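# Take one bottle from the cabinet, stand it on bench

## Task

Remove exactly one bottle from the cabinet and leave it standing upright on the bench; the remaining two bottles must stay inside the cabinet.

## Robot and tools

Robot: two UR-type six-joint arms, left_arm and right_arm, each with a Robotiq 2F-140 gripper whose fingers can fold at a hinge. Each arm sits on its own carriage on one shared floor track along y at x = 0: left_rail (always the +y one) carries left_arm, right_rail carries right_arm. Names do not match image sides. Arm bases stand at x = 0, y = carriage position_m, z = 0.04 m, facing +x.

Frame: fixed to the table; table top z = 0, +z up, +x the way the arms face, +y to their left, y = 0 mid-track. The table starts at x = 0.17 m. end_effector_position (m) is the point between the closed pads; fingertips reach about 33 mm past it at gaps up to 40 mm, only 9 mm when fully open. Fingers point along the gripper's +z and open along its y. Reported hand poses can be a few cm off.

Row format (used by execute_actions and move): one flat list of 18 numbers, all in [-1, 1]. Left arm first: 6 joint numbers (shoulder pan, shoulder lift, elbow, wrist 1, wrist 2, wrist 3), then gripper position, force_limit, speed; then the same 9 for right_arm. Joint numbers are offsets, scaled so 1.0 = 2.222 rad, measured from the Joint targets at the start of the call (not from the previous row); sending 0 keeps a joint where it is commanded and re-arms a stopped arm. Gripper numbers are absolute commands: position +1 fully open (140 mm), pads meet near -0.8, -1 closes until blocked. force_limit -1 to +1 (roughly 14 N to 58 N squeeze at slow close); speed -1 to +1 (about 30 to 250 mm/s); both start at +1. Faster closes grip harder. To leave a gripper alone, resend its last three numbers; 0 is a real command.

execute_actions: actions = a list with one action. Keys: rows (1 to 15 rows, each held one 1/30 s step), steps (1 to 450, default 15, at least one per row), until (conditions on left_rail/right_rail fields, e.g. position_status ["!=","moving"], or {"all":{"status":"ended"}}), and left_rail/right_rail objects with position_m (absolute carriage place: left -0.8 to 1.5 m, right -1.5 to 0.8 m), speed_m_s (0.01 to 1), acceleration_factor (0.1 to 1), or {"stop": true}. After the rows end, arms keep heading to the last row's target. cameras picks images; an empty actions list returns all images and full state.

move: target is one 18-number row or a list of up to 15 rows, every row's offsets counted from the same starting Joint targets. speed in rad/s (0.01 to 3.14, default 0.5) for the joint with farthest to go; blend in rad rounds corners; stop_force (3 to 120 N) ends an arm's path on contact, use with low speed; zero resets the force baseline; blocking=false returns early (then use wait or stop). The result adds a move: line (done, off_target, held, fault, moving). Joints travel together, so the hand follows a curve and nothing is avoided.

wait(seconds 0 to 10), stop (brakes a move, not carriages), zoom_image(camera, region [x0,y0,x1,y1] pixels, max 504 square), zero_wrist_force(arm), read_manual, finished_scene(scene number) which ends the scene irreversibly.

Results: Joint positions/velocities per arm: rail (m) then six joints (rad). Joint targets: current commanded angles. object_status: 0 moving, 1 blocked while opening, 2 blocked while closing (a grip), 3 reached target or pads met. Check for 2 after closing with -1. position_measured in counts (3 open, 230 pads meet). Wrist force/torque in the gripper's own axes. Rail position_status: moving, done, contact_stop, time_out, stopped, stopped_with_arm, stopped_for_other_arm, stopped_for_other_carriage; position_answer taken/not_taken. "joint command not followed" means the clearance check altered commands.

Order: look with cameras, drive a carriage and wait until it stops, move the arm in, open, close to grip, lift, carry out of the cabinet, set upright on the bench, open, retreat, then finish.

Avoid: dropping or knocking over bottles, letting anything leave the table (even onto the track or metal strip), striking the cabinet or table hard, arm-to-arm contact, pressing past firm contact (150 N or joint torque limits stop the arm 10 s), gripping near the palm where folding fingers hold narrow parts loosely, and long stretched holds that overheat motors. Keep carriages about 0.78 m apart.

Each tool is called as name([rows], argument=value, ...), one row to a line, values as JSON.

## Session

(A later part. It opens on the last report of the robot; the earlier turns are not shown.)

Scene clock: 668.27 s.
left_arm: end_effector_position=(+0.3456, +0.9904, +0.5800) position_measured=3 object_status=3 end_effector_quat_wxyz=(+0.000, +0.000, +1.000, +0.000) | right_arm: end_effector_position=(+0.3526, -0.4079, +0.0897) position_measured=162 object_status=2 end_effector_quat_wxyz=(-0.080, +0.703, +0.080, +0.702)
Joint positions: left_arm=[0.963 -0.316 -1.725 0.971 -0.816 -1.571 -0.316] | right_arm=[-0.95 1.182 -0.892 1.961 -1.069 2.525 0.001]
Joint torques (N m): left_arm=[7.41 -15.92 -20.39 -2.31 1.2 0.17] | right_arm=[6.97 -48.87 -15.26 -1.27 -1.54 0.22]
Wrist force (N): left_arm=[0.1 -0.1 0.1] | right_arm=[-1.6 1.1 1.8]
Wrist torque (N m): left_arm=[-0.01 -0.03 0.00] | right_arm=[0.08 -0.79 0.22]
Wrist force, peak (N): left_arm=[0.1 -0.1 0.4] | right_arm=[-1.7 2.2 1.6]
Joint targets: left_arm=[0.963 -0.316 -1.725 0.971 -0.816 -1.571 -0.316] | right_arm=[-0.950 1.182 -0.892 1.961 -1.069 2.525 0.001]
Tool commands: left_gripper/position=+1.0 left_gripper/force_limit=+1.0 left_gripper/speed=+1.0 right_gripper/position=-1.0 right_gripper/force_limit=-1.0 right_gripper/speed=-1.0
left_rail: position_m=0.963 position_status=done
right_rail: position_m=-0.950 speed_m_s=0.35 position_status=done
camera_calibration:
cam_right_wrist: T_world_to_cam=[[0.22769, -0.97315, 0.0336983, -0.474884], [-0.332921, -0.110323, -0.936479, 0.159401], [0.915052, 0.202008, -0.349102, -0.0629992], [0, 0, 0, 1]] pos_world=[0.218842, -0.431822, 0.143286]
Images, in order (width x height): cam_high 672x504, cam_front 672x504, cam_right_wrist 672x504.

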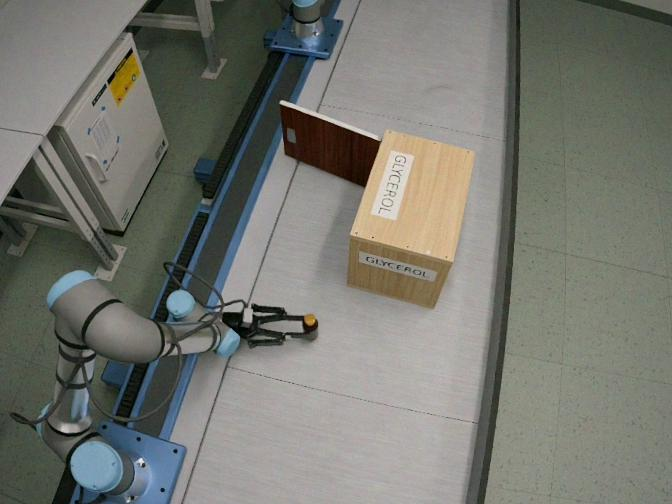

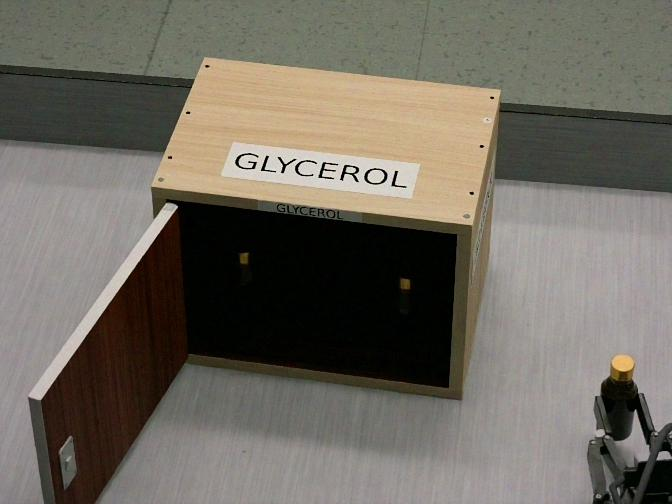

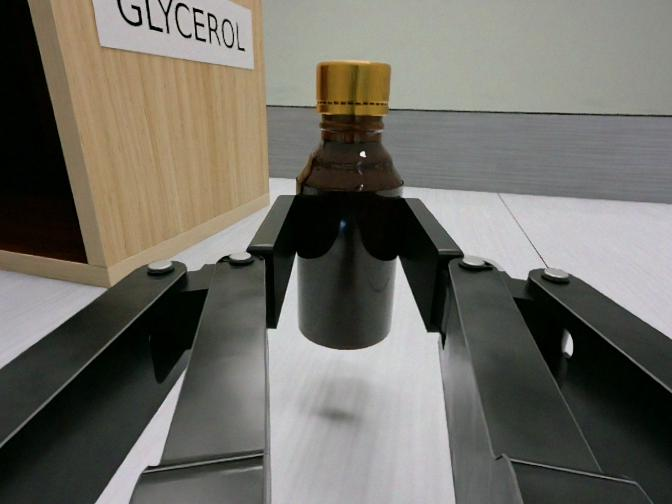

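move(target=[0,0,0,0,0,0,1,1,1,-0.1783,0,0,0,0,0,-1,-1,-1], speed=0.4)

move(target=[0,0,0,0,0,0,1,1,1,0,0.0372,0,-0.0372,0,0,-1,-1,-1], speed=0.04, stop_force=3, cameras=["cam_high","cam_right_wrist"])

Scene clock: 688.50 s.
left_arm: end_effector_position=(+0.3456, +0.9904, +0.5800) position_measured=3 object_status=3 end_effector_quat_wxyz=(+0.000, +0.000, +1.000, +0.000) | right_arm: end_effector_position=(+0.5344, -0.5858, +0.0897) position_measured=162 object_status=2 end_effector_quat_wxyz=(+0.059, +0.705, -0.060, +0.705)
Joint positions: left_arm=[0.963 -0.316 -1.725 0.971 -0.816 -1.571 -0.316] | right_arm=[-0.95 0.786 -0.892 1.961 -1.069 2.525 0.001]
Joint torques (N m): left_arm=[7.78 -17.27 -20.58 -2.15 1.21 0.05] | right_arm=[-8.79 -44.37 -17.92 -3.4 -1.63 0.21]
Wrist force (N): left_arm=[0.2 0.0 0.2] | right_arm=[-1.4 1.4 1.8]
Wrist torque (N m): left_arm=[0.00 -0.05 0.00] | right_arm=[0.12 -0.83 0.23]
Wrist force, peak (N): left_arm=[0.1 -0.2 0.5] | right_arm=[-1.5 2.2 3.1]
Joint targets: left_arm=[0.963 -0.316 -1.725 0.971 -0.816 -1.571 -0.316] | right_arm=[-0.950 0.785 -0.892 1.961 -1.069 2.525 0.001]
left_rail: position_m=0.963 position_status=done
right_rail: position_m=-0.950 speed_m_s=0.35 position_status=done
move: done

Scene clock: 691.60 s.
left_arm: end_effector_position=(+0.3456, +0.9904, +0.5800) position_measured=3 object_status=3 end_effector_quat_wxyz=(+0.000, +0.000, +1.000, +0.000) | right_arm: end_effector_position=(+0.5327, -0.5878, +0.0521) position_measured=162 object_status=2 end_effector_quat_wxyz=(+0.059, +0.705, -0.060, +0.705)
Joint positions: left_arm=[0.963 -0.316 -1.725 0.971 -0.816 -1.571 -0.316] | right_arm=[-0.95 0.785 -0.809 1.961 -1.151 2.525 0.001]
Joint torques (N m): left_arm=[7.79 -15.59 -20.96 -2.3 1.23 0.03] | right_arm=[-9.17 -40.48 -15.83 -3.4 -1.54 0.32]
Wrist force (N): left_arm=[0.1 0.0 0.2] | right_arm=[-1.4 1.1 1.3]
Wrist torque (N m): left_arm=[0.00 -0.02 0.00] | right_arm=[0.10 -0.83 0.22]
Wrist force, peak (N): left_arm=[0.1 0.1 0.5] | right_arm=[-1.5 1.4 1.8]
Joint targets: left_arm=[0.963 -0.316 -1.725 0.971 -0.816 -1.571 -0.316] | right_arm=[-0.950 0.785 -0.809 1.961 -1.151 2.525 0.001]
left_rail: position_m=0.963 position_status=done
right_rail: position_m=-0.950 speed_m_s=0.35 position_status=done
move: done
camera_calibration:
cam_right_wrist: T_world_to_cam=[[-0.165496, -0.985634, 0.033718, -0.487733], [-0.349713, 0.0266832, -0.936477, 0.253757], [0.922124, -0.166775, -0.349105, -0.42508], [0, 0, 0, 1]] pos_world=[0.400001, -0.558389, 0.105686]
Images, in order (width x height): cam_high 672x504, cam_right_wrist 672x504.

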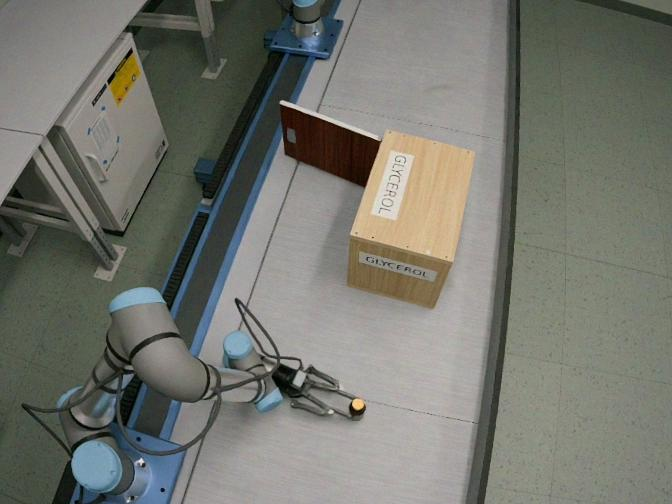

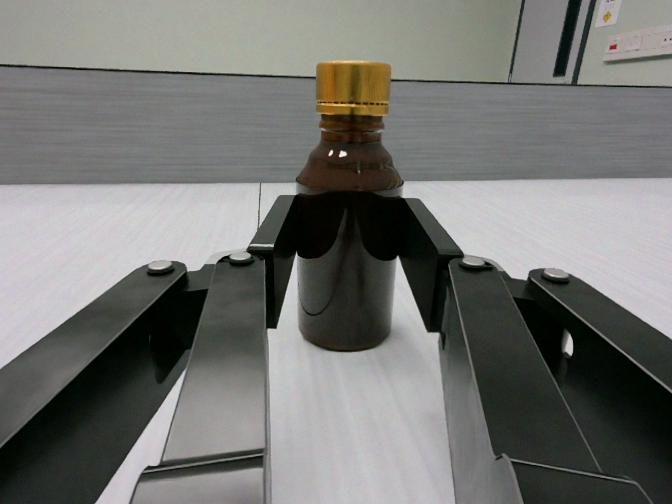

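move(target=[0,0,0,0,0,0,1,1,1,0,0.007,0,-0.007,0,0,-1,-1,-1], speed=0.02, stop_force=3, cameras=["cam_right_wrist"])

Scene clock: 701.77 s.
left_arm: end_effector_position=(+0.3456, +0.9904, +0.5800) position_measured=3 object_status=3 end_effector_quat_wxyz=(+0.000, +0.000, +1.000, +0.000) | right_arm: end_effector_position=(+0.5326, -0.5878, +0.0519) position_measured=162 object_status=2 end_effector_quat_wxyz=(+0.059, +0.705, -0.060, +0.705)
Joint positions: left_arm=[0.963 -0.316 -1.725 0.971 -0.816 -1.571 -0.316] | right_arm=[-0.95 0.785 -0.809 1.961 -1.152 2.525 0.001]
Joint torques (N m): left_arm=[8.1 -15.82 -20.5 -2.32 1.15 0.21] | right_arm=[-9.1 -51.65 -15.02 0.16 -1.35 0.25]
Wrist force (N): left_arm=[0.1 -0.2 0.3] | right_arm=[2.7 1.0 0.1]
Wrist torque (N m): left_arm=[-0.03 -0.03 0.00] | right_arm=[0.11 -0.79 0.18]
Wrist force, peak (N): left_arm=[0.1 0.0 0.5] | right_arm=[7.5 0.7 -1.7]
Joint targets: left_arm=[0.963 -0.316 -1.725 0.971 -0.816 -1.571 -0.316] | right_arm=[-0.950 0.785 -0.809 1.961 -1.152 2.525 0.001]
left_rail: position_m=0.963 position_status=done
right_rail: position_m=-0.950 speed_m_s=0.35 position_status=done
move: contact (right_arm); right_arm: the shoulder lift is farthest, 0.015 rad from its target
camera_calibration:
cam_right_wrist: T_world_to_cam=[[-0.165496, -0.985634, 0.033718, -0.487726], [-0.349713, 0.0266832, -0.936477, 0.25357], [0.922124, -0.166775, -0.349105, -0.42515], [0, 0, 0, 1]] pos_world=[0.400001, -0.558389, 0.105486]
Images, in order (width x height): cam_right_wrist 672x504.

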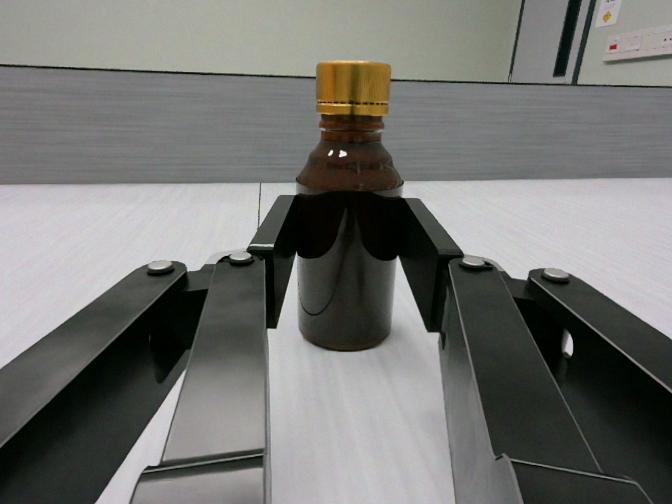

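execute_actions([
  {"rows":[[0,0,0,0,0,0,1,1,1,0,0,0,0,0,0,0.5,-1,-1]],"steps":110},
])

move(target=[0,0,0,0,0,0,1,1,1,0.0566,-0.0302,0.0825,-0.0526,-0.0039,0,0.5,-1,-1], speed=0.15, cameras=["cam_right_wrist","cam_high","cam_front"])

Scene clock: 726.10 s.
left_arm: end_effector_position=(+0.3456, +0.9904, +0.5800) position_measured=3 object_status=3 end_effector_quat_wxyz=(+0.000, +0.000, +1.000, +0.000) | right_arm: end_effector_position=(+0.5326, -0.5878, +0.0519) position_measured=66 object_status=3 end_effector_quat_wxyz=(+0.059, +0.705, -0.060, +0.705)
Joint positions: left_arm=[0.963 -0.316 -1.725 0.971 -0.816 -1.571 -0.316] | right_arm=[-0.95 0.785 -0.809 1.961 -1.152 2.525 0.001]
Joint torques (N m): left_arm=[8.98 -16.06 -20.11 -2.16 1.31 0.24] | right_arm=[-7.59 -51.27 -15.72 -2.59 -1.49 0.14]
Wrist force (N): left_arm=[0.1 -0.1 0.1] | right_arm=[1.5 1.3 1.4]
Wrist torque (N m): left_arm=[-0.02 -0.03 -0.01] | right_arm=[0.14 -0.76 0.22]
Wrist force, peak (N): left_arm=[0.4 -0.1 0.4] | right_arm=[2.6 1.4 0.2]
Joint targets: left_arm=[0.963 -0.316 -1.725 0.971 -0.816 -1.571 -0.316] | right_arm=[-0.950 0.785 -0.809 1.961 -1.152 2.525 0.001]
left_rail: position_m=0.963 position_status=done
right_rail: position_m=-0.950 speed_m_s=0.35 position_status=done

Scene clock: 727.87 s.
left_arm: end_effector_position=(+0.3456, +0.9904, +0.5800) position_measured=3 object_status=3 end_effector_quat_wxyz=(+0.000, +0.000, +1.000, +0.000) | right_arm: end_effector_position=(+0.4442, -0.5716, +0.0549) position_measured=66 object_status=3 end_effector_quat_wxyz=(+0.012, +0.707, -0.013, +0.707)
Joint positions: left_arm=[0.963 -0.316 -1.725 0.971 -0.816 -1.571 -0.316] | right_arm=[-0.95 0.911 -0.876 2.144 -1.269 2.516 0.001]
Joint torques (N m): left_arm=[8.19 -15.72 -21.05 -2.12 1.19 0.01] | right_arm=[10.5 -45.24 -1.73 -2.92 -2.28 0.1]
Wrist force (N): left_arm=[0.0 0.0 0.4] | right_arm=[1.4 1.4 1.8]
Wrist torque (N m): left_arm=[0.00 0.00 0.00] | right_arm=[0.14 -0.75 0.22]
Wrist force, peak (N): left_arm=[0.2 -0.2 0.5] | right_arm=[1.8 1.3 2.1]
Joint targets: left_arm=[0.963 -0.316 -1.725 0.971 -0.816 -1.571 -0.316] | right_arm=[-0.950 0.911 -0.876 2.144 -1.269 2.516 0.001]
left_rail: position_m=0.963 position_status=done
right_rail: position_m=-0.950 speed_m_s=0.35 position_status=done
move: done
camera_calibration:
cam_right_wrist: T_world_to_cam=[[-0.0321902, -0.998932, 0.0331363, -0.553251], [-0.34973, -0.0198001, -0.936641, 0.198481], [0.936297, -0.0417395, -0.348719, -0.274584], [0, 0, 0, 1]] pos_world=[0.308698, -0.560191, 0.108486]
Images, in order (width x height): cam_high 672x504, cam_front 672x504, cam_right_wrist 672x504.

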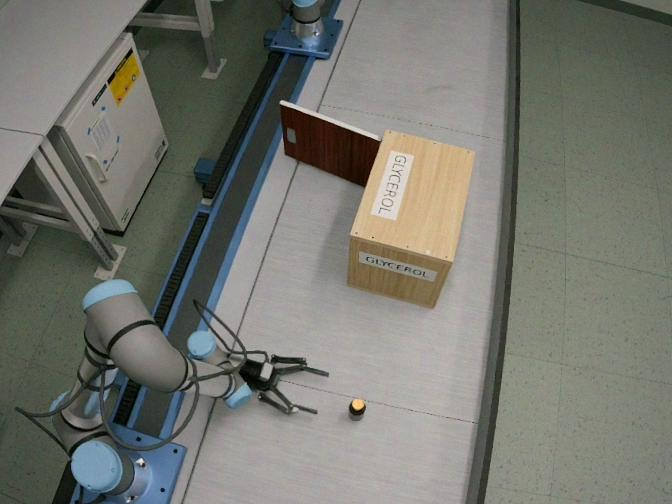

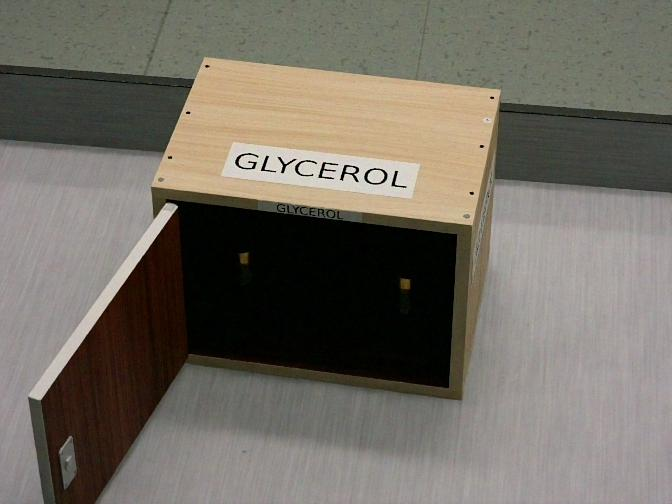

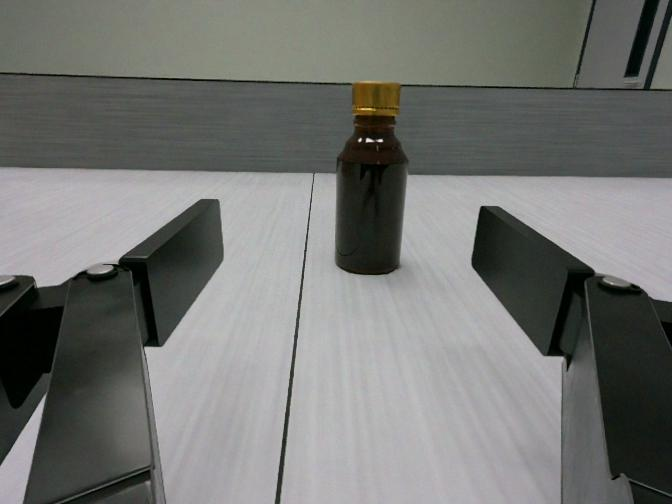

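move(target=[0,0,0,0,0,0,1,1,1,0,-0.2356,0,0.2356,0,0,0.5,-1,-1], speed=0.7)

execute_actions([
  {"right_rail":{"position_m":-1.15,"speed_m_s":0.8,"acceleration_factor":0.6},"steps":150,"until":{"right_rail":{"position_status":["!=","moving"]}}},
])

move(target=[0,0,0,0,0,0,1,1,1,0.0487,0,-0.2345,-0.1186,-0.9197,0.4501,-1,-1,0], speed=1.5)

move(target=[0,0,0,0,0,0,1,1,1,0.0487,0,-0.2345,-0.1186,-0.9197,0.4501,-1,-1,0], speed=1.5, cameras=["cam_high"])

execute_actions([
  {"right_rail":{"position_m":-0.2},"steps":200,"until":{"right_rail":{"position_status":["!=","moving"]}}},
], cameras=["cam_high","cam_front","cam_side"])

Scene clock: 776.17 s.
left_arm: end_effector_position=(+0.3456, +0.9904, +0.5800) position_measured=3 object_status=3 end_effector_quat_wxyz=(+0.000, +0.000, +1.000, +0.000) | right_arm: end_effector_position=(+0.4268, -0.5938, +0.2557) position_measured=66 object_status=3 end_effector_quat_wxyz=(+0.012, +0.707, -0.013, +0.707)
Joint positions: left_arm=[0.963 -0.316 -1.725 0.971 -0.816 -1.571 -0.316] | right_arm=[-0.95 0.911 -1.399 2.144 -0.746 2.516 0.001]
Joint torques (N m): left_arm=[8.21 -16.61 -19.52 -2.32 1.14 0.18] | right_arm=[6.98 -35.18 -17.82 -0.09 -1.68 0.04]
Wrist force (N): left_arm=[0.1 0.1 0.4] | right_arm=[1.3 1.1 1.9]
Wrist torque (N m): left_arm=[0.02 -0.02 0.00] | right_arm=[0.12 -0.73 0.20]
Wrist force, peak (N): left_arm=[0.1 0.0 0.5] | right_arm=[3.3 1.4 1.4]
Joint targets: left_arm=[0.963 -0.316 -1.725 0.971 -0.816 -1.571 -0.316] | right_arm=[-0.950 0.911 -1.399 2.144 -0.745 2.516 0.001]
left_rail: position_m=0.963 position_status=done
right_rail: position_m=-0.950 speed_m_s=0.35 position_status=done
move: done

Scene clock: 777.33 s.
left_arm: end_effector_position=(+0.3456, +0.9904, +0.5800) position_measured=3 object_status=3 end_effector_quat_wxyz=(+0.000, +0.000, +1.000, +0.000) | right_arm: end_effector_position=(+0.4268, -0.7938, +0.2558) position_measured=66 object_status=3 end_effector_quat_wxyz=(+0.012, +0.707, -0.013, +0.707)
Joint positions: left_arm=[0.963 -0.316 -1.725 0.971 -0.816 -1.571 -0.316] | right_arm=[-1.15 0.911 -1.399 2.144 -0.745 2.516 0.001]
Joint torques (N m): left_arm=[8.69 -16.72 -20.51 -2.28 1.33 0.13] | right_arm=[4 -21.42 -21.2 -2.11 -0.79 -0.17]
Wrist force (N): left_arm=[0.2 0.0 0.2] | right_arm=[1.2 1.1 1.9]
Wrist torque (N m): left_arm=[0.01 -0.05 0.00] | right_arm=[0.11 -0.70 0.20]
Wrist force, peak (N): left_arm=[0.0 0.0 0.5] | right_arm=[1.3 2.7 2.0]
Joint targets: left_arm=[0.963 -0.316 -1.725 0.971 -0.816 -1.571 -0.316] | right_arm=[-1.150 0.911 -1.399 2.144 -0.745 2.516 0.001]
Tool commands: left_gripper/position=+1.0 left_gripper/force_limit=+1.0 left_gripper/speed=+1.0 right_gripper/position=+0.5 right_gripper/force_limit=-1.0 right_gripper/speed=-1.0
left_rail: position_m=0.963 position_status=done
right_rail: position_m=-1.150 speed_m_s=0.80 position_status=done

Scene clock: 779.67 s.
left_arm: end_effector_position=(+0.3456, +0.9904, +0.5800) position_measured=3 object_status=3 end_effector_quat_wxyz=(+0.000, +0.000, +1.000, +0.000) | right_arm: end_effector_position=(-0.0216, -0.4021, +0.5639) position_measured=233 object_status=3 end_effector_quat_wxyz=(+0.774, -0.322, -0.485, -0.250)
Joint positions: left_arm=[0.963 -0.316 -1.725 0.971 -0.816 -1.571 -0.316] | right_arm=[-1.15 1.019 -1.399 1.623 -1.009 0.473 1.001]
Joint torques (N m): left_arm=[8.55 -16.5 -19.14 -2.31 1.24 0.13] | right_arm=[9.27 -30.04 -31.16 -4.33 -0.67 1.44]
Wrist force (N): left_arm=[0.1 -0.2 0.1] | right_arm=[0.6 0.8 2.0]
Wrist torque (N m): left_arm=[-0.03 -0.03 -0.01] | right_arm=[-0.03 -0.64 -0.04]
Wrist force, peak (N): left_arm=[0.2 -0.3 0.3] | right_arm=[0.5 2.6 2.1]
Joint targets: left_arm=[0.963 -0.316 -1.725 0.971 -0.816 -1.571 -0.316] | right_arm=[-1.150 1.019 -1.399 1.623 -1.009 0.473 1.001]
left_rail: position_m=0.963 position_status=done
right_rail: position_m=-1.150 speed_m_s=0.80 position_status=done
move: done

Scene clock: 782.00 s.
left_arm: end_effector_position=(+0.3456, +0.9904, +0.5800) position_measured=3 object_status=3 end_effector_quat_wxyz=(+0.000, +0.000, +1.000, +0.000) | right_arm: end_effector_position=(+0.1139, -0.5988, +0.4249) position_measured=233 object_status=3 end_effector_quat_wxyz=(+0.000, +0.423, +0.906, -0.001)
Joint positions: left_arm=[0.963 -0.316 -1.725 0.971 -0.816 -1.571 -0.316] | right_arm=[-1.15 1.128 -1.399 1.102 -1.272 -1.57 2.001]
Joint torques (N m): left_arm=[8.7 -16.23 -20.88 -2.27 1.32 0.31] | right_arm=[9.96 -30.58 -31.13 -4.24 -2.02 1.33]
Wrist force (N): left_arm=[0.1 0.0 0.3] | right_arm=[-0.5 -0.5 0.1]
Wrist torque (N m): left_arm=[0.00 -0.03 0.00] | right_arm=[-0.11 0.11 -0.08]
Wrist force, peak (N): left_arm=[0.2 -0.2 0.5] | right_arm=[1.5 1.0 2.7]
Joint targets: left_arm=[0.963 -0.316 -1.725 0.971 -0.816 -1.571 -0.316] | right_arm=[-1.150 1.128 -1.399 1.102 -1.272 -1.571 2.001]
left_rail: position_m=0.963 position_status=done
right_rail: position_m=-1.150 speed_m_s=0.80 position_status=done
move: done
Images, in order (width x height): cam_high 672x504.

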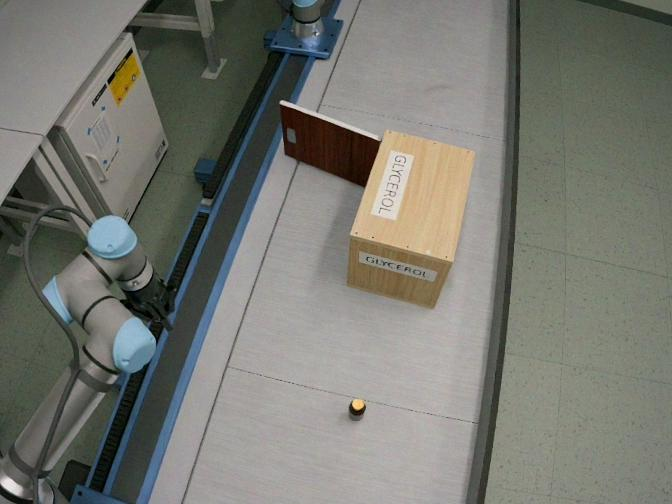

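Scene clock: 784.27 s.
left_arm: end_effector_position=(+0.3456, +0.9904, +0.5800) position_measured=3 object_status=3 end_effector_quat_wxyz=(+0.000, +0.000, +1.000, +0.000) | right_arm: end_effector_position=(+0.1140, +0.3512, +0.4249) position_measured=233 object_status=3 end_effector_quat_wxyz=(+0.000, +0.423, +0.906, -0.001)
Joint positions: left_arm=[0.963 -0.316 -1.725 0.971 -0.816 -1.571 -0.316] | right_arm=[-0.2 1.128 -1.399 1.102 -1.272 -1.571 2.001]
Joint torques (N m): left_arm=[8.3 -16.55 -20.33 -2.23 1.3 0.01] | right_arm=[4.71 -41.09 -20.15 -2.3 -1.38 1.41]
Wrist force (N): left_arm=[0.1 0.0 0.3] | right_arm=[-0.4 -0.6 0.1]
Wrist torque (N m): left_arm=[0.01 -0.02 0.00] | right_arm=[-0.12 0.09 -0.08]
Wrist force, peak (N): left_arm=[0.1 -0.1 0.5] | right_arm=[-1.9 -1.5 -0.1]
Joint targets: left_arm=[0.963 -0.316 -1.725 0.971 -0.816 -1.571 -0.316] | right_arm=[-0.200 1.128 -1.399 1.102 -1.272 -1.571 2.001]
Tool commands: left_gripper/position=+1.0 left_gripper/force_limit=+1.0 left_gripper/speed=+1.0 right_gripper/position=-1.0 right_gripper/force_limit=-1.0 right_gripper/speed=+0.0
left_rail: position_m=0.963 position_status=done
right_rail: position_m=-0.200 speed_m_s=0.80 position_status=done
Images, in order (width x height): cam_high 672x504, cam_front 672x504, cam_side 672x504.

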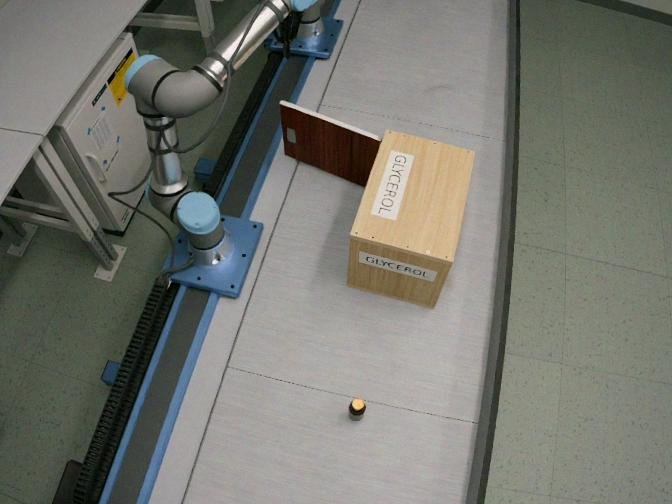

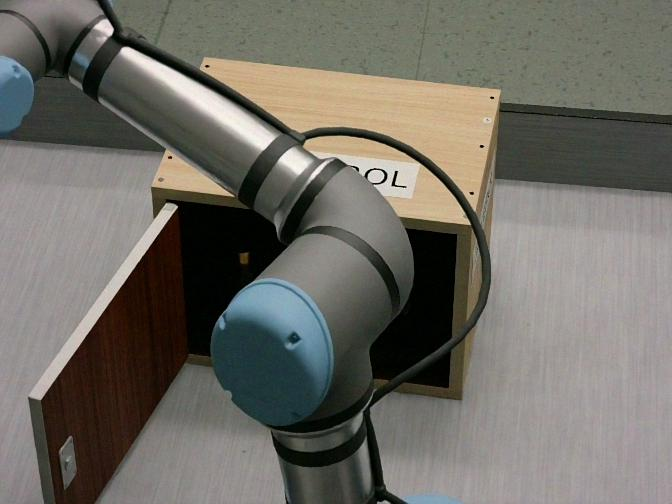

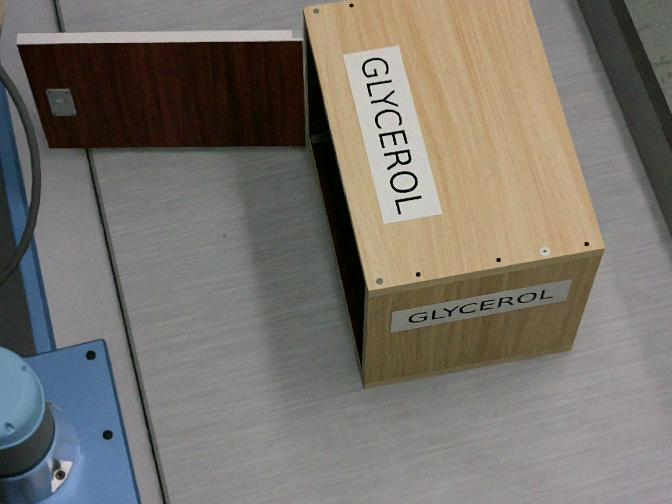

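move(target=[0,0,0,0,0,0,1,1,1,0,0.1571,0,-0.1571,0,0,-1,-1,0], speed=0.6)

execute_actions([
  {"right_rail":{"position_m":-0.35,"speed_m_s":0.2},"steps":150,"until":{"right_rail":{"position_status":["!=","moving"]}}},
], cameras=["cam_high","cam_front"])

move([
  [0,0,0,0,0,0,1,1,1,-0.0196,-0.1710,0.2314,-0.0604,0,-0.0196,-1,-1,0],
  [0,0,0,0,0,0,1,1,1,-0.1123,-0.3122,0.3701,-0.0579,0,-0.1123,-1,-1,0],
  [0,0,0,0,0,0,1,1,1,-0.3165,-0.3841,0.4222,-0.0381,0,-0.3165,-1,-1,0],
], speed=0.35, blend=[0.08,0.08,0], stop_force=30, cameras=["cam_high","cam_front","cam_side"])

Scene clock: 798.73 s.
left_arm: end_effector_position=(+0.3456, +0.9904, +0.5800) position_measured=3 object_status=3 end_effector_quat_wxyz=(+0.000, +0.000, +1.000, +0.000) | right_arm: end_effector_position=(+0.1807, +0.4916, +0.2399) position_measured=233 object_status=3 end_effector_quat_wxyz=(+0.000, +0.423, +0.906, -0.001)
Joint positions: left_arm=[0.963 -0.316 -1.725 0.971 -0.816 -1.571 -0.316] | right_arm=[-0.2 1.128 -1.051 1.102 -1.621 -1.571 2.001]
Joint torques (N m): left_arm=[8.69 -16.84 -20.02 -2.46 1.04 0.05] | right_arm=[-6.83 -45.34 -21.41 -4.2 -0.91 1.12]
Wrist force (N): left_arm=[0.0 -0.1 0.4] | right_arm=[-0.3 -0.3 0.1]
Wrist torque (N m): left_arm=[0.00 0.00 0.00] | right_arm=[-0.07 0.06 -0.08]
Wrist force, peak (N): left_arm=[0.2 -0.1 0.5] | right_arm=[-1.1 -2.2 -1.6]
Joint targets: left_arm=[0.963 -0.316 -1.725 0.971 -0.816 -1.571 -0.316] | right_arm=[-0.200 1.128 -1.050 1.102 -1.621 -1.571 2.001]
left_rail: position_m=0.963 position_status=done
right_rail: position_m=-0.200 speed_m_s=0.80 position_status=done
move: done

Scene clock: 799.97 s.
left_arm: end_effector_position=(+0.3456, +0.9904, +0.5800) position_measured=3 object_status=3 end_effector_quat_wxyz=(+0.000, +0.000, +1.000, +0.000) | right_arm: end_effector_position=(+0.1807, +0.3417, +0.2397) position_measured=233 object_status=3 end_effector_quat_wxyz=(+0.000, +0.423, +0.906, -0.001)
Joint positions: left_arm=[0.963 -0.316 -1.725 0.971 -0.816 -1.571 -0.316] | right_arm=[-0.35 1.128 -1.05 1.102 -1.621 -1.571 2.001]
Joint torques (N m): left_arm=[9.56 -17.02 -19.93 -2.32 1.14 0.01] | right_arm=[-8.22 -46.08 -19.95 -4.11 -0.88 1.16]
Wrist force (N): left_arm=[0.1 -0.1 0.3] | right_arm=[-0.2 -0.2 0.0]
Wrist torque (N m): left_arm=[-0.01 -0.04 0.00] | right_arm=[-0.05 0.04 -0.08]
Wrist force, peak (N): left_arm=[-0.1 -0.1 0.4] | right_arm=[-1.8 -1.4 0.2]
Joint targets: left_arm=[0.963 -0.316 -1.725 0.971 -0.816 -1.571 -0.316] | right_arm=[-0.350 1.128 -1.050 1.102 -1.621 -1.571 2.001]
Tool commands: left_gripper/position=+1.0 left_gripper/force_limit=+1.0 left_gripper/speed=+1.0 right_gripper/position=-1.0 right_gripper/force_limit=-1.0 right_gripper/speed=+0.0
left_rail: position_m=0.963 position_status=done
right_rail: position_m=-0.350 speed_m_s=0.20 position_status=done
Images, in order (width x height): cam_high 672x504, cam_front 672x504.

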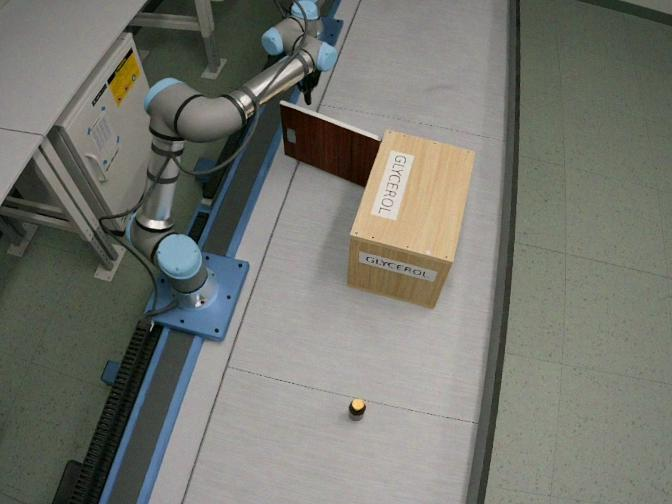

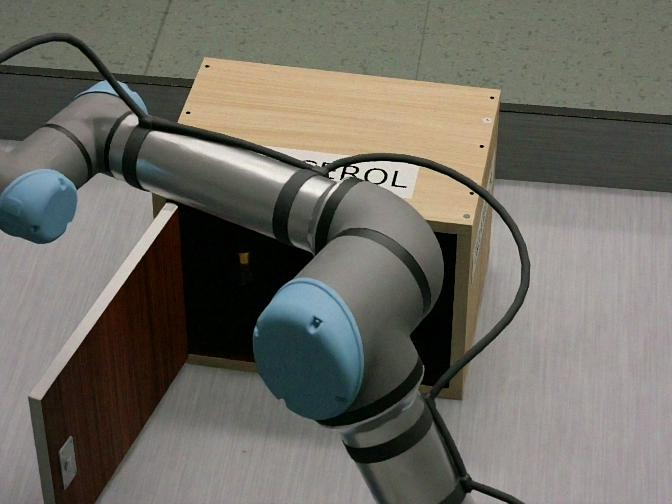

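Scene clock: 804.90 s.
left_arm: end_effector_position=(+0.3456, +0.9904, +0.5800) position_measured=3 object_status=3 end_effector_quat_wxyz=(+0.000, +0.000, +1.000, +0.000) | right_arm: end_effector_position=(+0.2631, -0.0848, +0.2396) position_measured=233 object_status=3 end_effector_quat_wxyz=(+0.000, +0.423, +0.906, +0.000)
Joint positions: left_arm=[0.963 -0.316 -1.725 0.971 -0.816 -1.571 -0.316] | right_arm=[-0.35 0.424 -1.904 2.04 -1.706 -1.571 1.298]
Joint torques (N m): left_arm=[8.57 -16.89 -20.87 -2.34 1.35 0.18] | right_arm=[-10.78 -8.77 -3.83 2.66 -0.28 -1.03]
Wrist force (N): left_arm=[0.2 -0.1 0.2] | right_arm=[3.3 6.0 -19.5]
Wrist torque (N m): left_arm=[0.00 -0.04 0.00] | right_arm=[-0.33 -0.41 -0.05]
Wrist force, peak (N): left_arm=[0.0 -0.1 0.5] | right_arm=[3.3 5.9 -19.6]
Joint targets: left_arm=[0.963 -0.316 -1.725 0.971 -0.816 -1.571 -0.316] | right_arm=[-0.350 0.424 -1.904 2.040 -1.706 -1.571 1.298]
left_rail: position_m=0.963 position_status=done
right_rail: position_m=-0.350 speed_m_s=0.20 position_status=done
move: done
Images, in order (width x height): cam_high 672x504, cam_front 672x504, cam_side 672x504.

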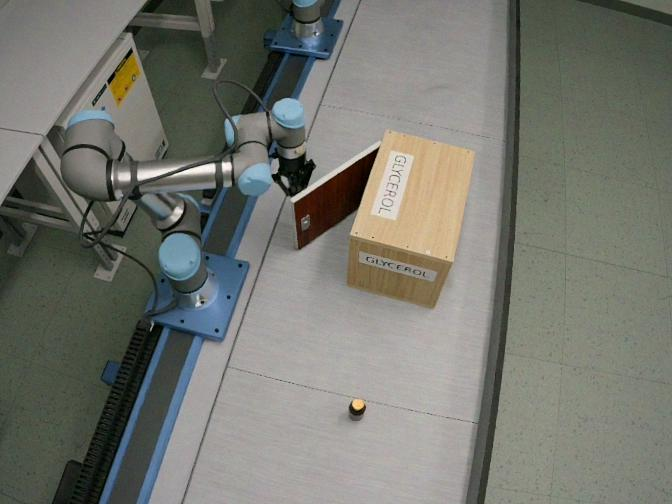

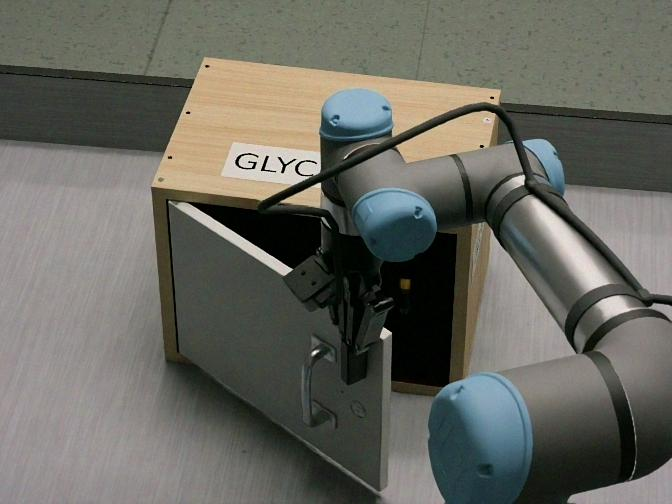

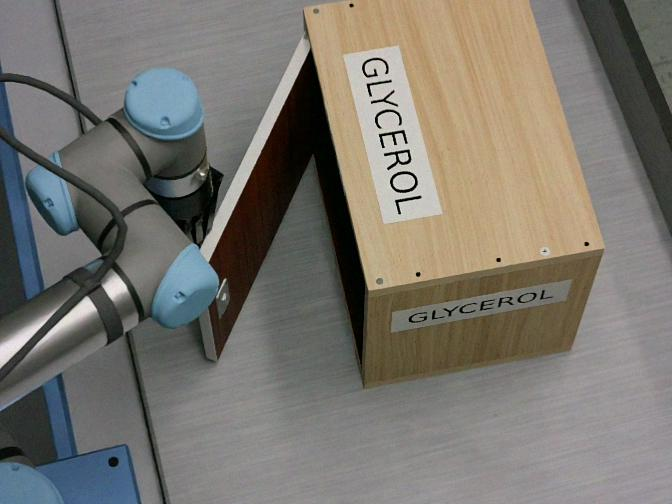

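move(target=[0,0,0,0,0,0,1,1,1,0,-0.0031,-0.0269,0.0299,0,0,-1,-1,0], speed=0.1, cameras=["cam_right_wrist"])

Scene clock: 820.60 s.
left_arm: end_effector_position=(+0.3456, +0.9904, +0.5800) position_measured=3 object_status=3 end_effector_quat_wxyz=(+0.000, +0.000, +1.000, +0.000) | right_arm: end_effector_position=(+0.2631, -0.0848, +0.2645) position_measured=233 object_status=3 end_effector_quat_wxyz=(+0.000, +0.423, +0.906, +0.000)
Joint positions: left_arm=[0.963 -0.316 -1.725 0.971 -0.816 -1.571 -0.316] | right_arm=[-0.35 0.424 -1.911 1.981 -1.64 -1.571 1.298]
Joint torques (N m): left_arm=[9.79 -16.41 -20.17 -2.38 1.25 0.14] | right_arm=[-4.92 -17.73 -31.21 -1.38 0.18 -1.09]
Wrist force (N): left_arm=[0.0 -0.1 0.1] | right_arm=[-0.3 -0.3 0.3]
Wrist torque (N m): left_arm=[-0.01 -0.01 0.00] | right_arm=[-0.08 0.02 0.08]
Wrist force, peak (N): left_arm=[0.1 -0.3 0.5] | right_arm=[3.2 6.0 -19.6]
Joint targets: left_arm=[0.963 -0.316 -1.725 0.971 -0.816 -1.571 -0.316] | right_arm=[-0.350 0.424 -1.911 1.980 -1.640 -1.571 1.298]
left_rail: position_m=0.963 position_status=done
right_rail: position_m=-0.350 speed_m_s=0.20 position_status=done
move: done
camera_calibration:
cam_right_wrist: T_world_to_cam=[[0.743972, 0.668203, -0.00338438, -0.1329], [0.627139, -0.696486, 0.348718, -0.313294], [0.230657, -0.261559, -0.937221, 0.310946], [0, 0, 0, 1]] pos_world=[0.223631, -0.04807, 0.400227]
Images, in order (width x height): cam_right_wrist 672x504.

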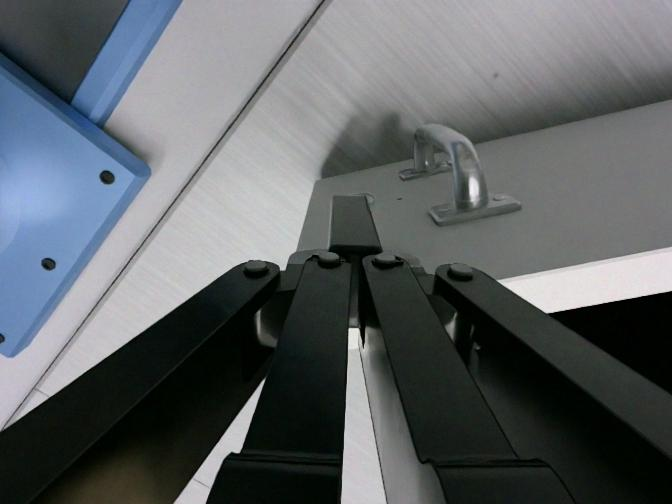

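move([
  [0,0,0,0,0,0,1,1,1,-0.0998,0.0572,-0.0402,-0.017,0,-0.0998,-1,-1,0],
  [0,0,0,0,0,0,1,1,1,-0.128,0.1239,-0.0969,-0.0269,0,-0.128,-1,-1,0],
], speed=[0.25,0.08], blend=[0.03,0], stop_force=15, cameras=["cam_high","cam_front","cam_side"])

Scene clock: 831.53 s.
left_arm: end_effector_position=(+0.3456, +0.9904, +0.5800) position_measured=3 object_status=3 end_effector_quat_wxyz=(+0.000, +0.000, +1.000, +0.000) | right_arm: end_effector_position=(+0.4329, -0.1524, +0.2649) position_measured=233 object_status=3 end_effector_quat_wxyz=(-0.001, +0.423, +0.906, +0.000)
Joint positions: left_arm=[0.963 -0.316 -1.725 0.971 -0.816 -1.571 -0.316] | right_arm=[-0.35 0.144 -1.645 1.773 -1.698 -1.571 1.017]
Joint torques (N m): left_arm=[10.29 -16.77 -20.57 -2.33 1.38 0.06] | right_arm=[9.42 -30.4 -17.08 -1.18 -1.77 1.43]
Wrist force (N): left_arm=[0.0 0.0 0.3] | right_arm=[-0.5 -1.0 0.4]
Wrist torque (N m): left_arm=[0.01 -0.01 0.00] | right_arm=[-0.20 0.09 -0.01]
Wrist force, peak (N): left_arm=[-0.2 -0.1 0.6] | right_arm=[16.0 -15.1 -4.8]
Joint targets: left_arm=[0.963 -0.316 -1.725 0.971 -0.816 -1.571 -0.316] | right_arm=[-0.350 0.144 -1.645 1.773 -1.698 -1.571 1.017]
left_rail: position_m=0.963 position_status=done
right_rail: position_m=-0.350 speed_m_s=0.20 position_status=done
move: contact (right_arm); path passed 1 of 2 targets
Images, in order (width x height): cam_high 672x504, cam_front 672x504, cam_side 672x504.

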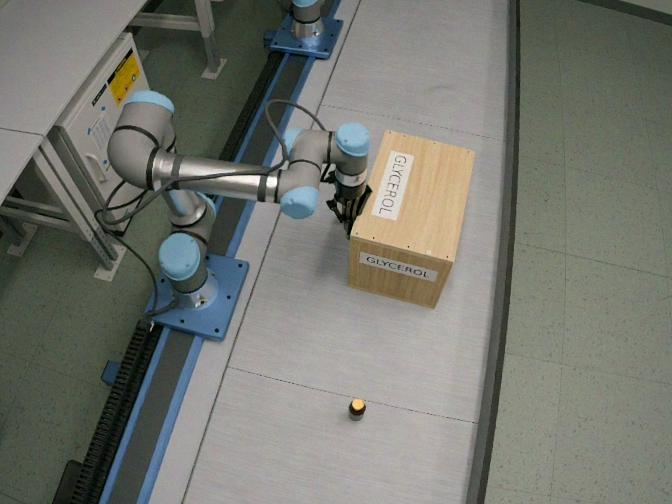

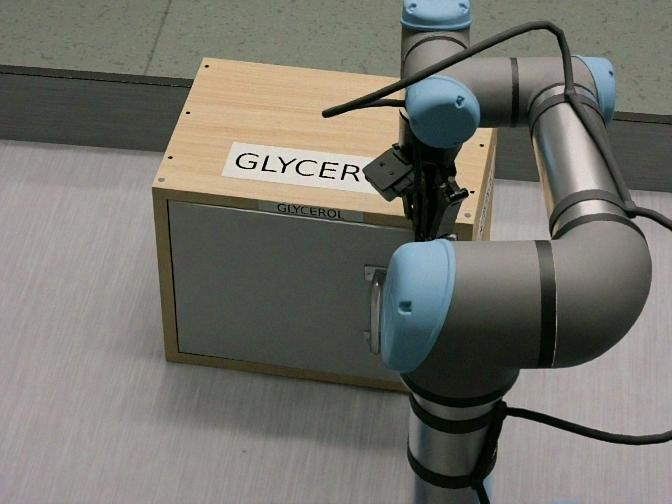

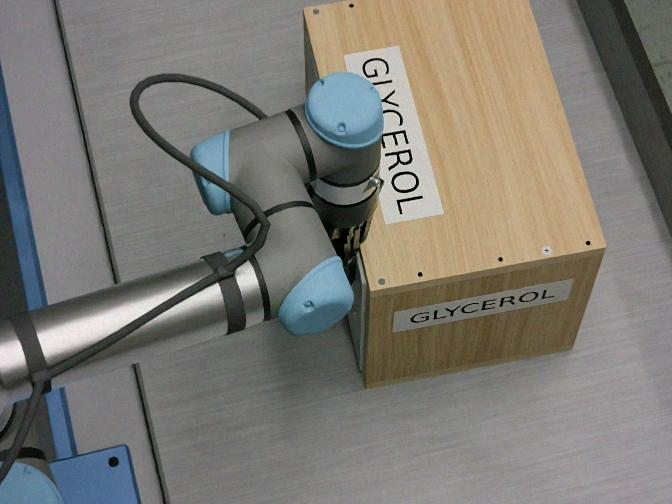

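move(target=[0,0,0,0,0,0,1,1,1,0.12,-0.12,0.09,0.027,0,0.12,-1,-1,0], speed=0.4, cameras=["cam_high","cam_front","cam_side"])

Scene clock: 840.07 s.
left_arm: end_effector_position=(+0.3456, +0.9904, +0.5800) position_measured=3 object_status=3 end_effector_quat_wxyz=(+0.000, +0.000, +1.000, +0.000) | right_arm: end_effector_position=(+0.2686, -0.0878, +0.2683) position_measured=233 object_status=3 end_effector_quat_wxyz=(+0.002, +0.423, +0.906, +0.002) end_effector_velocity=(-0.002, +0.001, +0.000) end_effector_angular_velocity=(+0.000, +0.000, +0.002)
Joint positions: left_arm=[0.963 -0.316 -1.725 0.971 -0.816 -1.571 -0.316] | right_arm=[-0.35 0.41 -1.911 1.973 -1.638 -1.571 1.284]
Joint velocities: left_arm=[within noise] | right_arm=[0 0.005 -0.003 0.002 0.001 0 0.003]
Joint torques (N m): left_arm=[9.83 -17.81 -19.13 -2.27 1.35 -0.05] | right_arm=[10.15 -17.8 -16.63 -1.23 -1.15 1.71]
Wrist force (N): left_arm=[0.1 -0.2 0.3] | right_arm=[-0.3 -0.6 0.2]
Wrist torque (N m): left_arm=[-0.03 -0.03 0.00] | right_arm=[-0.14 0.02 -0.06]
Wrist force, peak (N): left_arm=[-0.1 -0.3 0.5] | right_arm=[-2.4 -0.3 0.6]
Joint targets: left_arm=[0.963 -0.316 -1.725 0.971 -0.816 -1.571 -0.316] | right_arm=[-0.350 0.411 -1.912 1.973 -1.638 -1.571 1.284]
left_rail: position_m=0.963 position_status=done
right_rail: position_m=-0.350 speed_m_s=0.20 position_status=done
move: done
Images, in order (width x height): cam_high 672x504, cam_front 672x504, cam_side 672x504.

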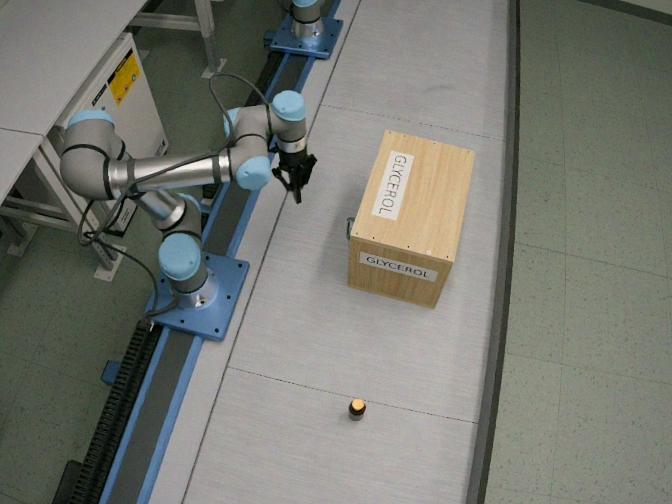

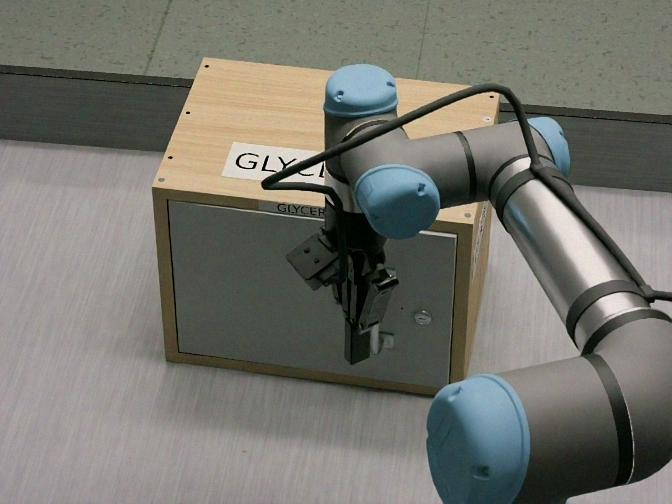

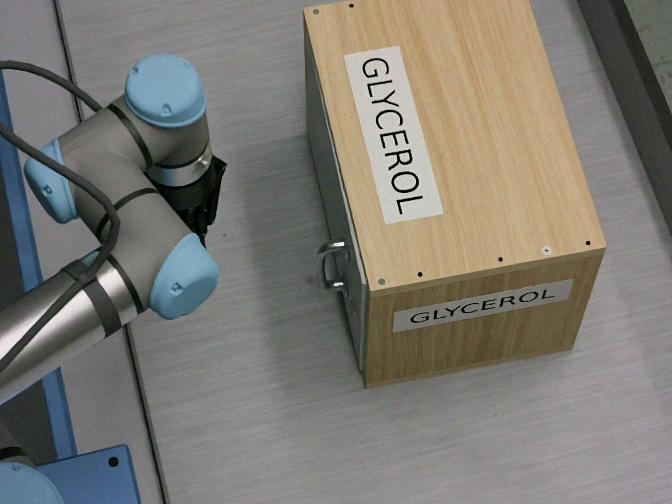

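zoom_image(camera="cam_side", region=[280, 180, 430, 400])

Scaled by 2.291 from the camera's 672x504 image, which has a finer 960x720 frame.

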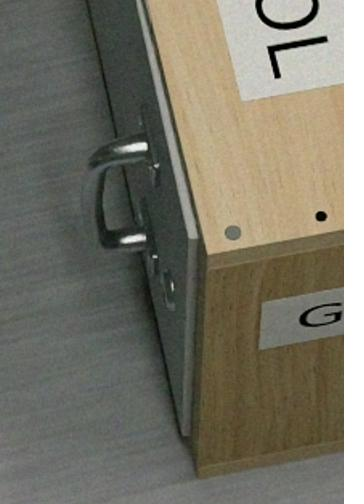

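execute_actions([
  {"right_rail":{"position_m":-0.43},"steps":150,"until":{"right_rail":{"position_status":["!=","moving"]}}},
])

move(target=[0,0,0,0,0,0,1,1,1,-0.0295,-0.0043,0.1571,-0.3857,0,-0.5781,-1,-1,0], speed=0.6, cameras=["cam_right_wrist","cam_side"])

Scene clock: 868.97 s.
left_arm: end_effector_position=(+0.3456, +0.9904, +0.5800) position_measured=3 object_status=3 end_effector_quat_wxyz=(+0.000, +0.000, +1.000, +0.000) | right_arm: end_effector_position=(+0.2683, -0.1677, +0.2683) position_measured=233 object_status=3 end_effector_quat_wxyz=(+0.002, +0.423, +0.906, +0.002)
Joint positions: left_arm=[0.963 -0.316 -1.725 0.971 -0.816 -1.571 -0.316] | right_arm=[-0.43 0.411 -1.912 1.973 -1.638 -1.571 1.284]
Joint torques (N m): left_arm=[10.5 -17.11 -20.52 -2.18 1.34 0.09] | right_arm=[6.74 -13.04 -19.57 -1.64 0.64 1.45]
Wrist force (N): left_arm=[0.1 -0.1 0.2] | right_arm=[-0.3 -0.7 0.2]
Wrist torque (N m): left_arm=[-0.02 -0.02 0.00] | right_arm=[-0.17 0.01 -0.06]
Wrist force, peak (N): left_arm=[0.2 0.0 0.6] | right_arm=[-1.4 -1.8 0.2]
Joint targets: left_arm=[0.963 -0.316 -1.725 0.971 -0.816 -1.571 -0.316] | right_arm=[-0.430 0.411 -1.912 1.973 -1.638 -1.571 1.284]
Tool commands: left_gripper/position=+1.0 left_gripper/force_limit=+1.0 left_gripper/speed=+1.0 right_gripper/position=-1.0 right_gripper/force_limit=-1.0 right_gripper/speed=+0.0
left_rail: position_m=0.963 position_status=done
right_rail: position_m=-0.430 speed_m_s=0.20 position_status=done

Scene clock: 871.87 s.
left_arm: end_effector_position=(+0.3456, +0.9904, +0.5800) position_measured=3 object_status=3 end_effector_quat_wxyz=(+0.000, +0.000, +1.000, +0.000) | right_arm: end_effector_position=(+0.3848, -0.1499, +0.2287) position_measured=233 object_status=3 end_effector_quat_wxyz=(+0.255, -0.166, +0.952, +0.044)
Joint positions: left_arm=[0.963 -0.316 -1.725 0.971 -0.816 -1.571 -0.316] | right_arm=[-0.43 0.345 -1.921 2.322 -2.495 -1.571 0]
Joint torques (N m): left_arm=[10.4 -16.63 -20.68 -2.27 1.26 0.21] | right_arm=[-9.53 -16.02 -16.26 -5.11 1.95 -1.13]
Wrist force (N): left_arm=[0.0 -0.1 0.2] | right_arm=[-1.5 -1.5 -0.1]
Wrist torque (N m): left_arm=[-0.02 -0.02 0.00] | right_arm=[-0.36 0.36 0.00]
Wrist force, peak (N): left_arm=[0.2 -0.3 0.5] | right_arm=[-1.4 -1.8 0.0]
Joint targets: left_arm=[0.963 -0.316 -1.725 0.971 -0.816 -1.571 -0.316] | right_arm=[-0.430 0.345 -1.921 2.322 -2.495 -1.571 -0.001]
left_rail: position_m=0.963 position_status=done
right_rail: position_m=-0.430 speed_m_s=0.20 position_status=done
move: done
camera_calibration:
cam_right_wrist: T_world_to_cam=[[-0.365163, 0.930745, -0.0192081, 0.289678], [0.588377, 0.246731, 0.770024, -0.362591], [0.721435, 0.269882, -0.637726, 0.0546577], [0, 0, 0, 1]] pos_world=[0.279688, -0.194906, 0.319624]
Images, in order (width x height): cam_side 672x504, cam_right_wrist 672x504.

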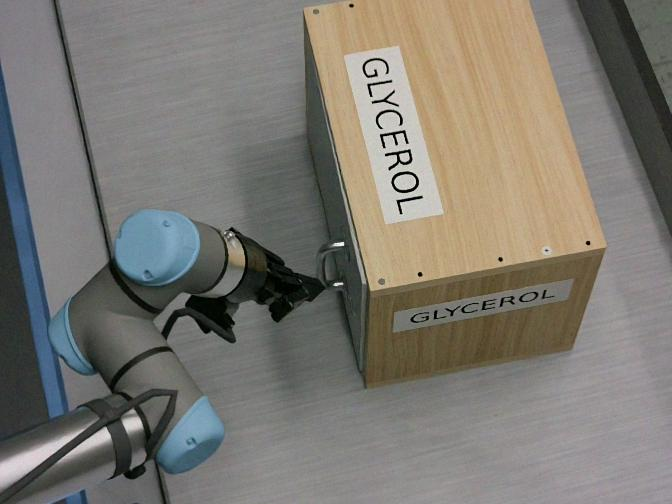

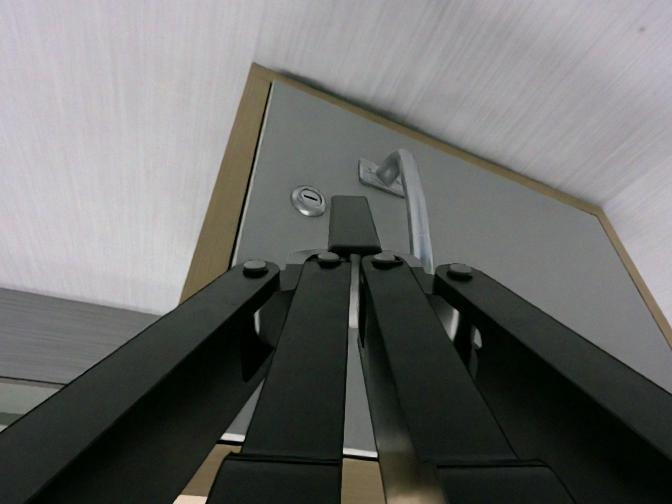

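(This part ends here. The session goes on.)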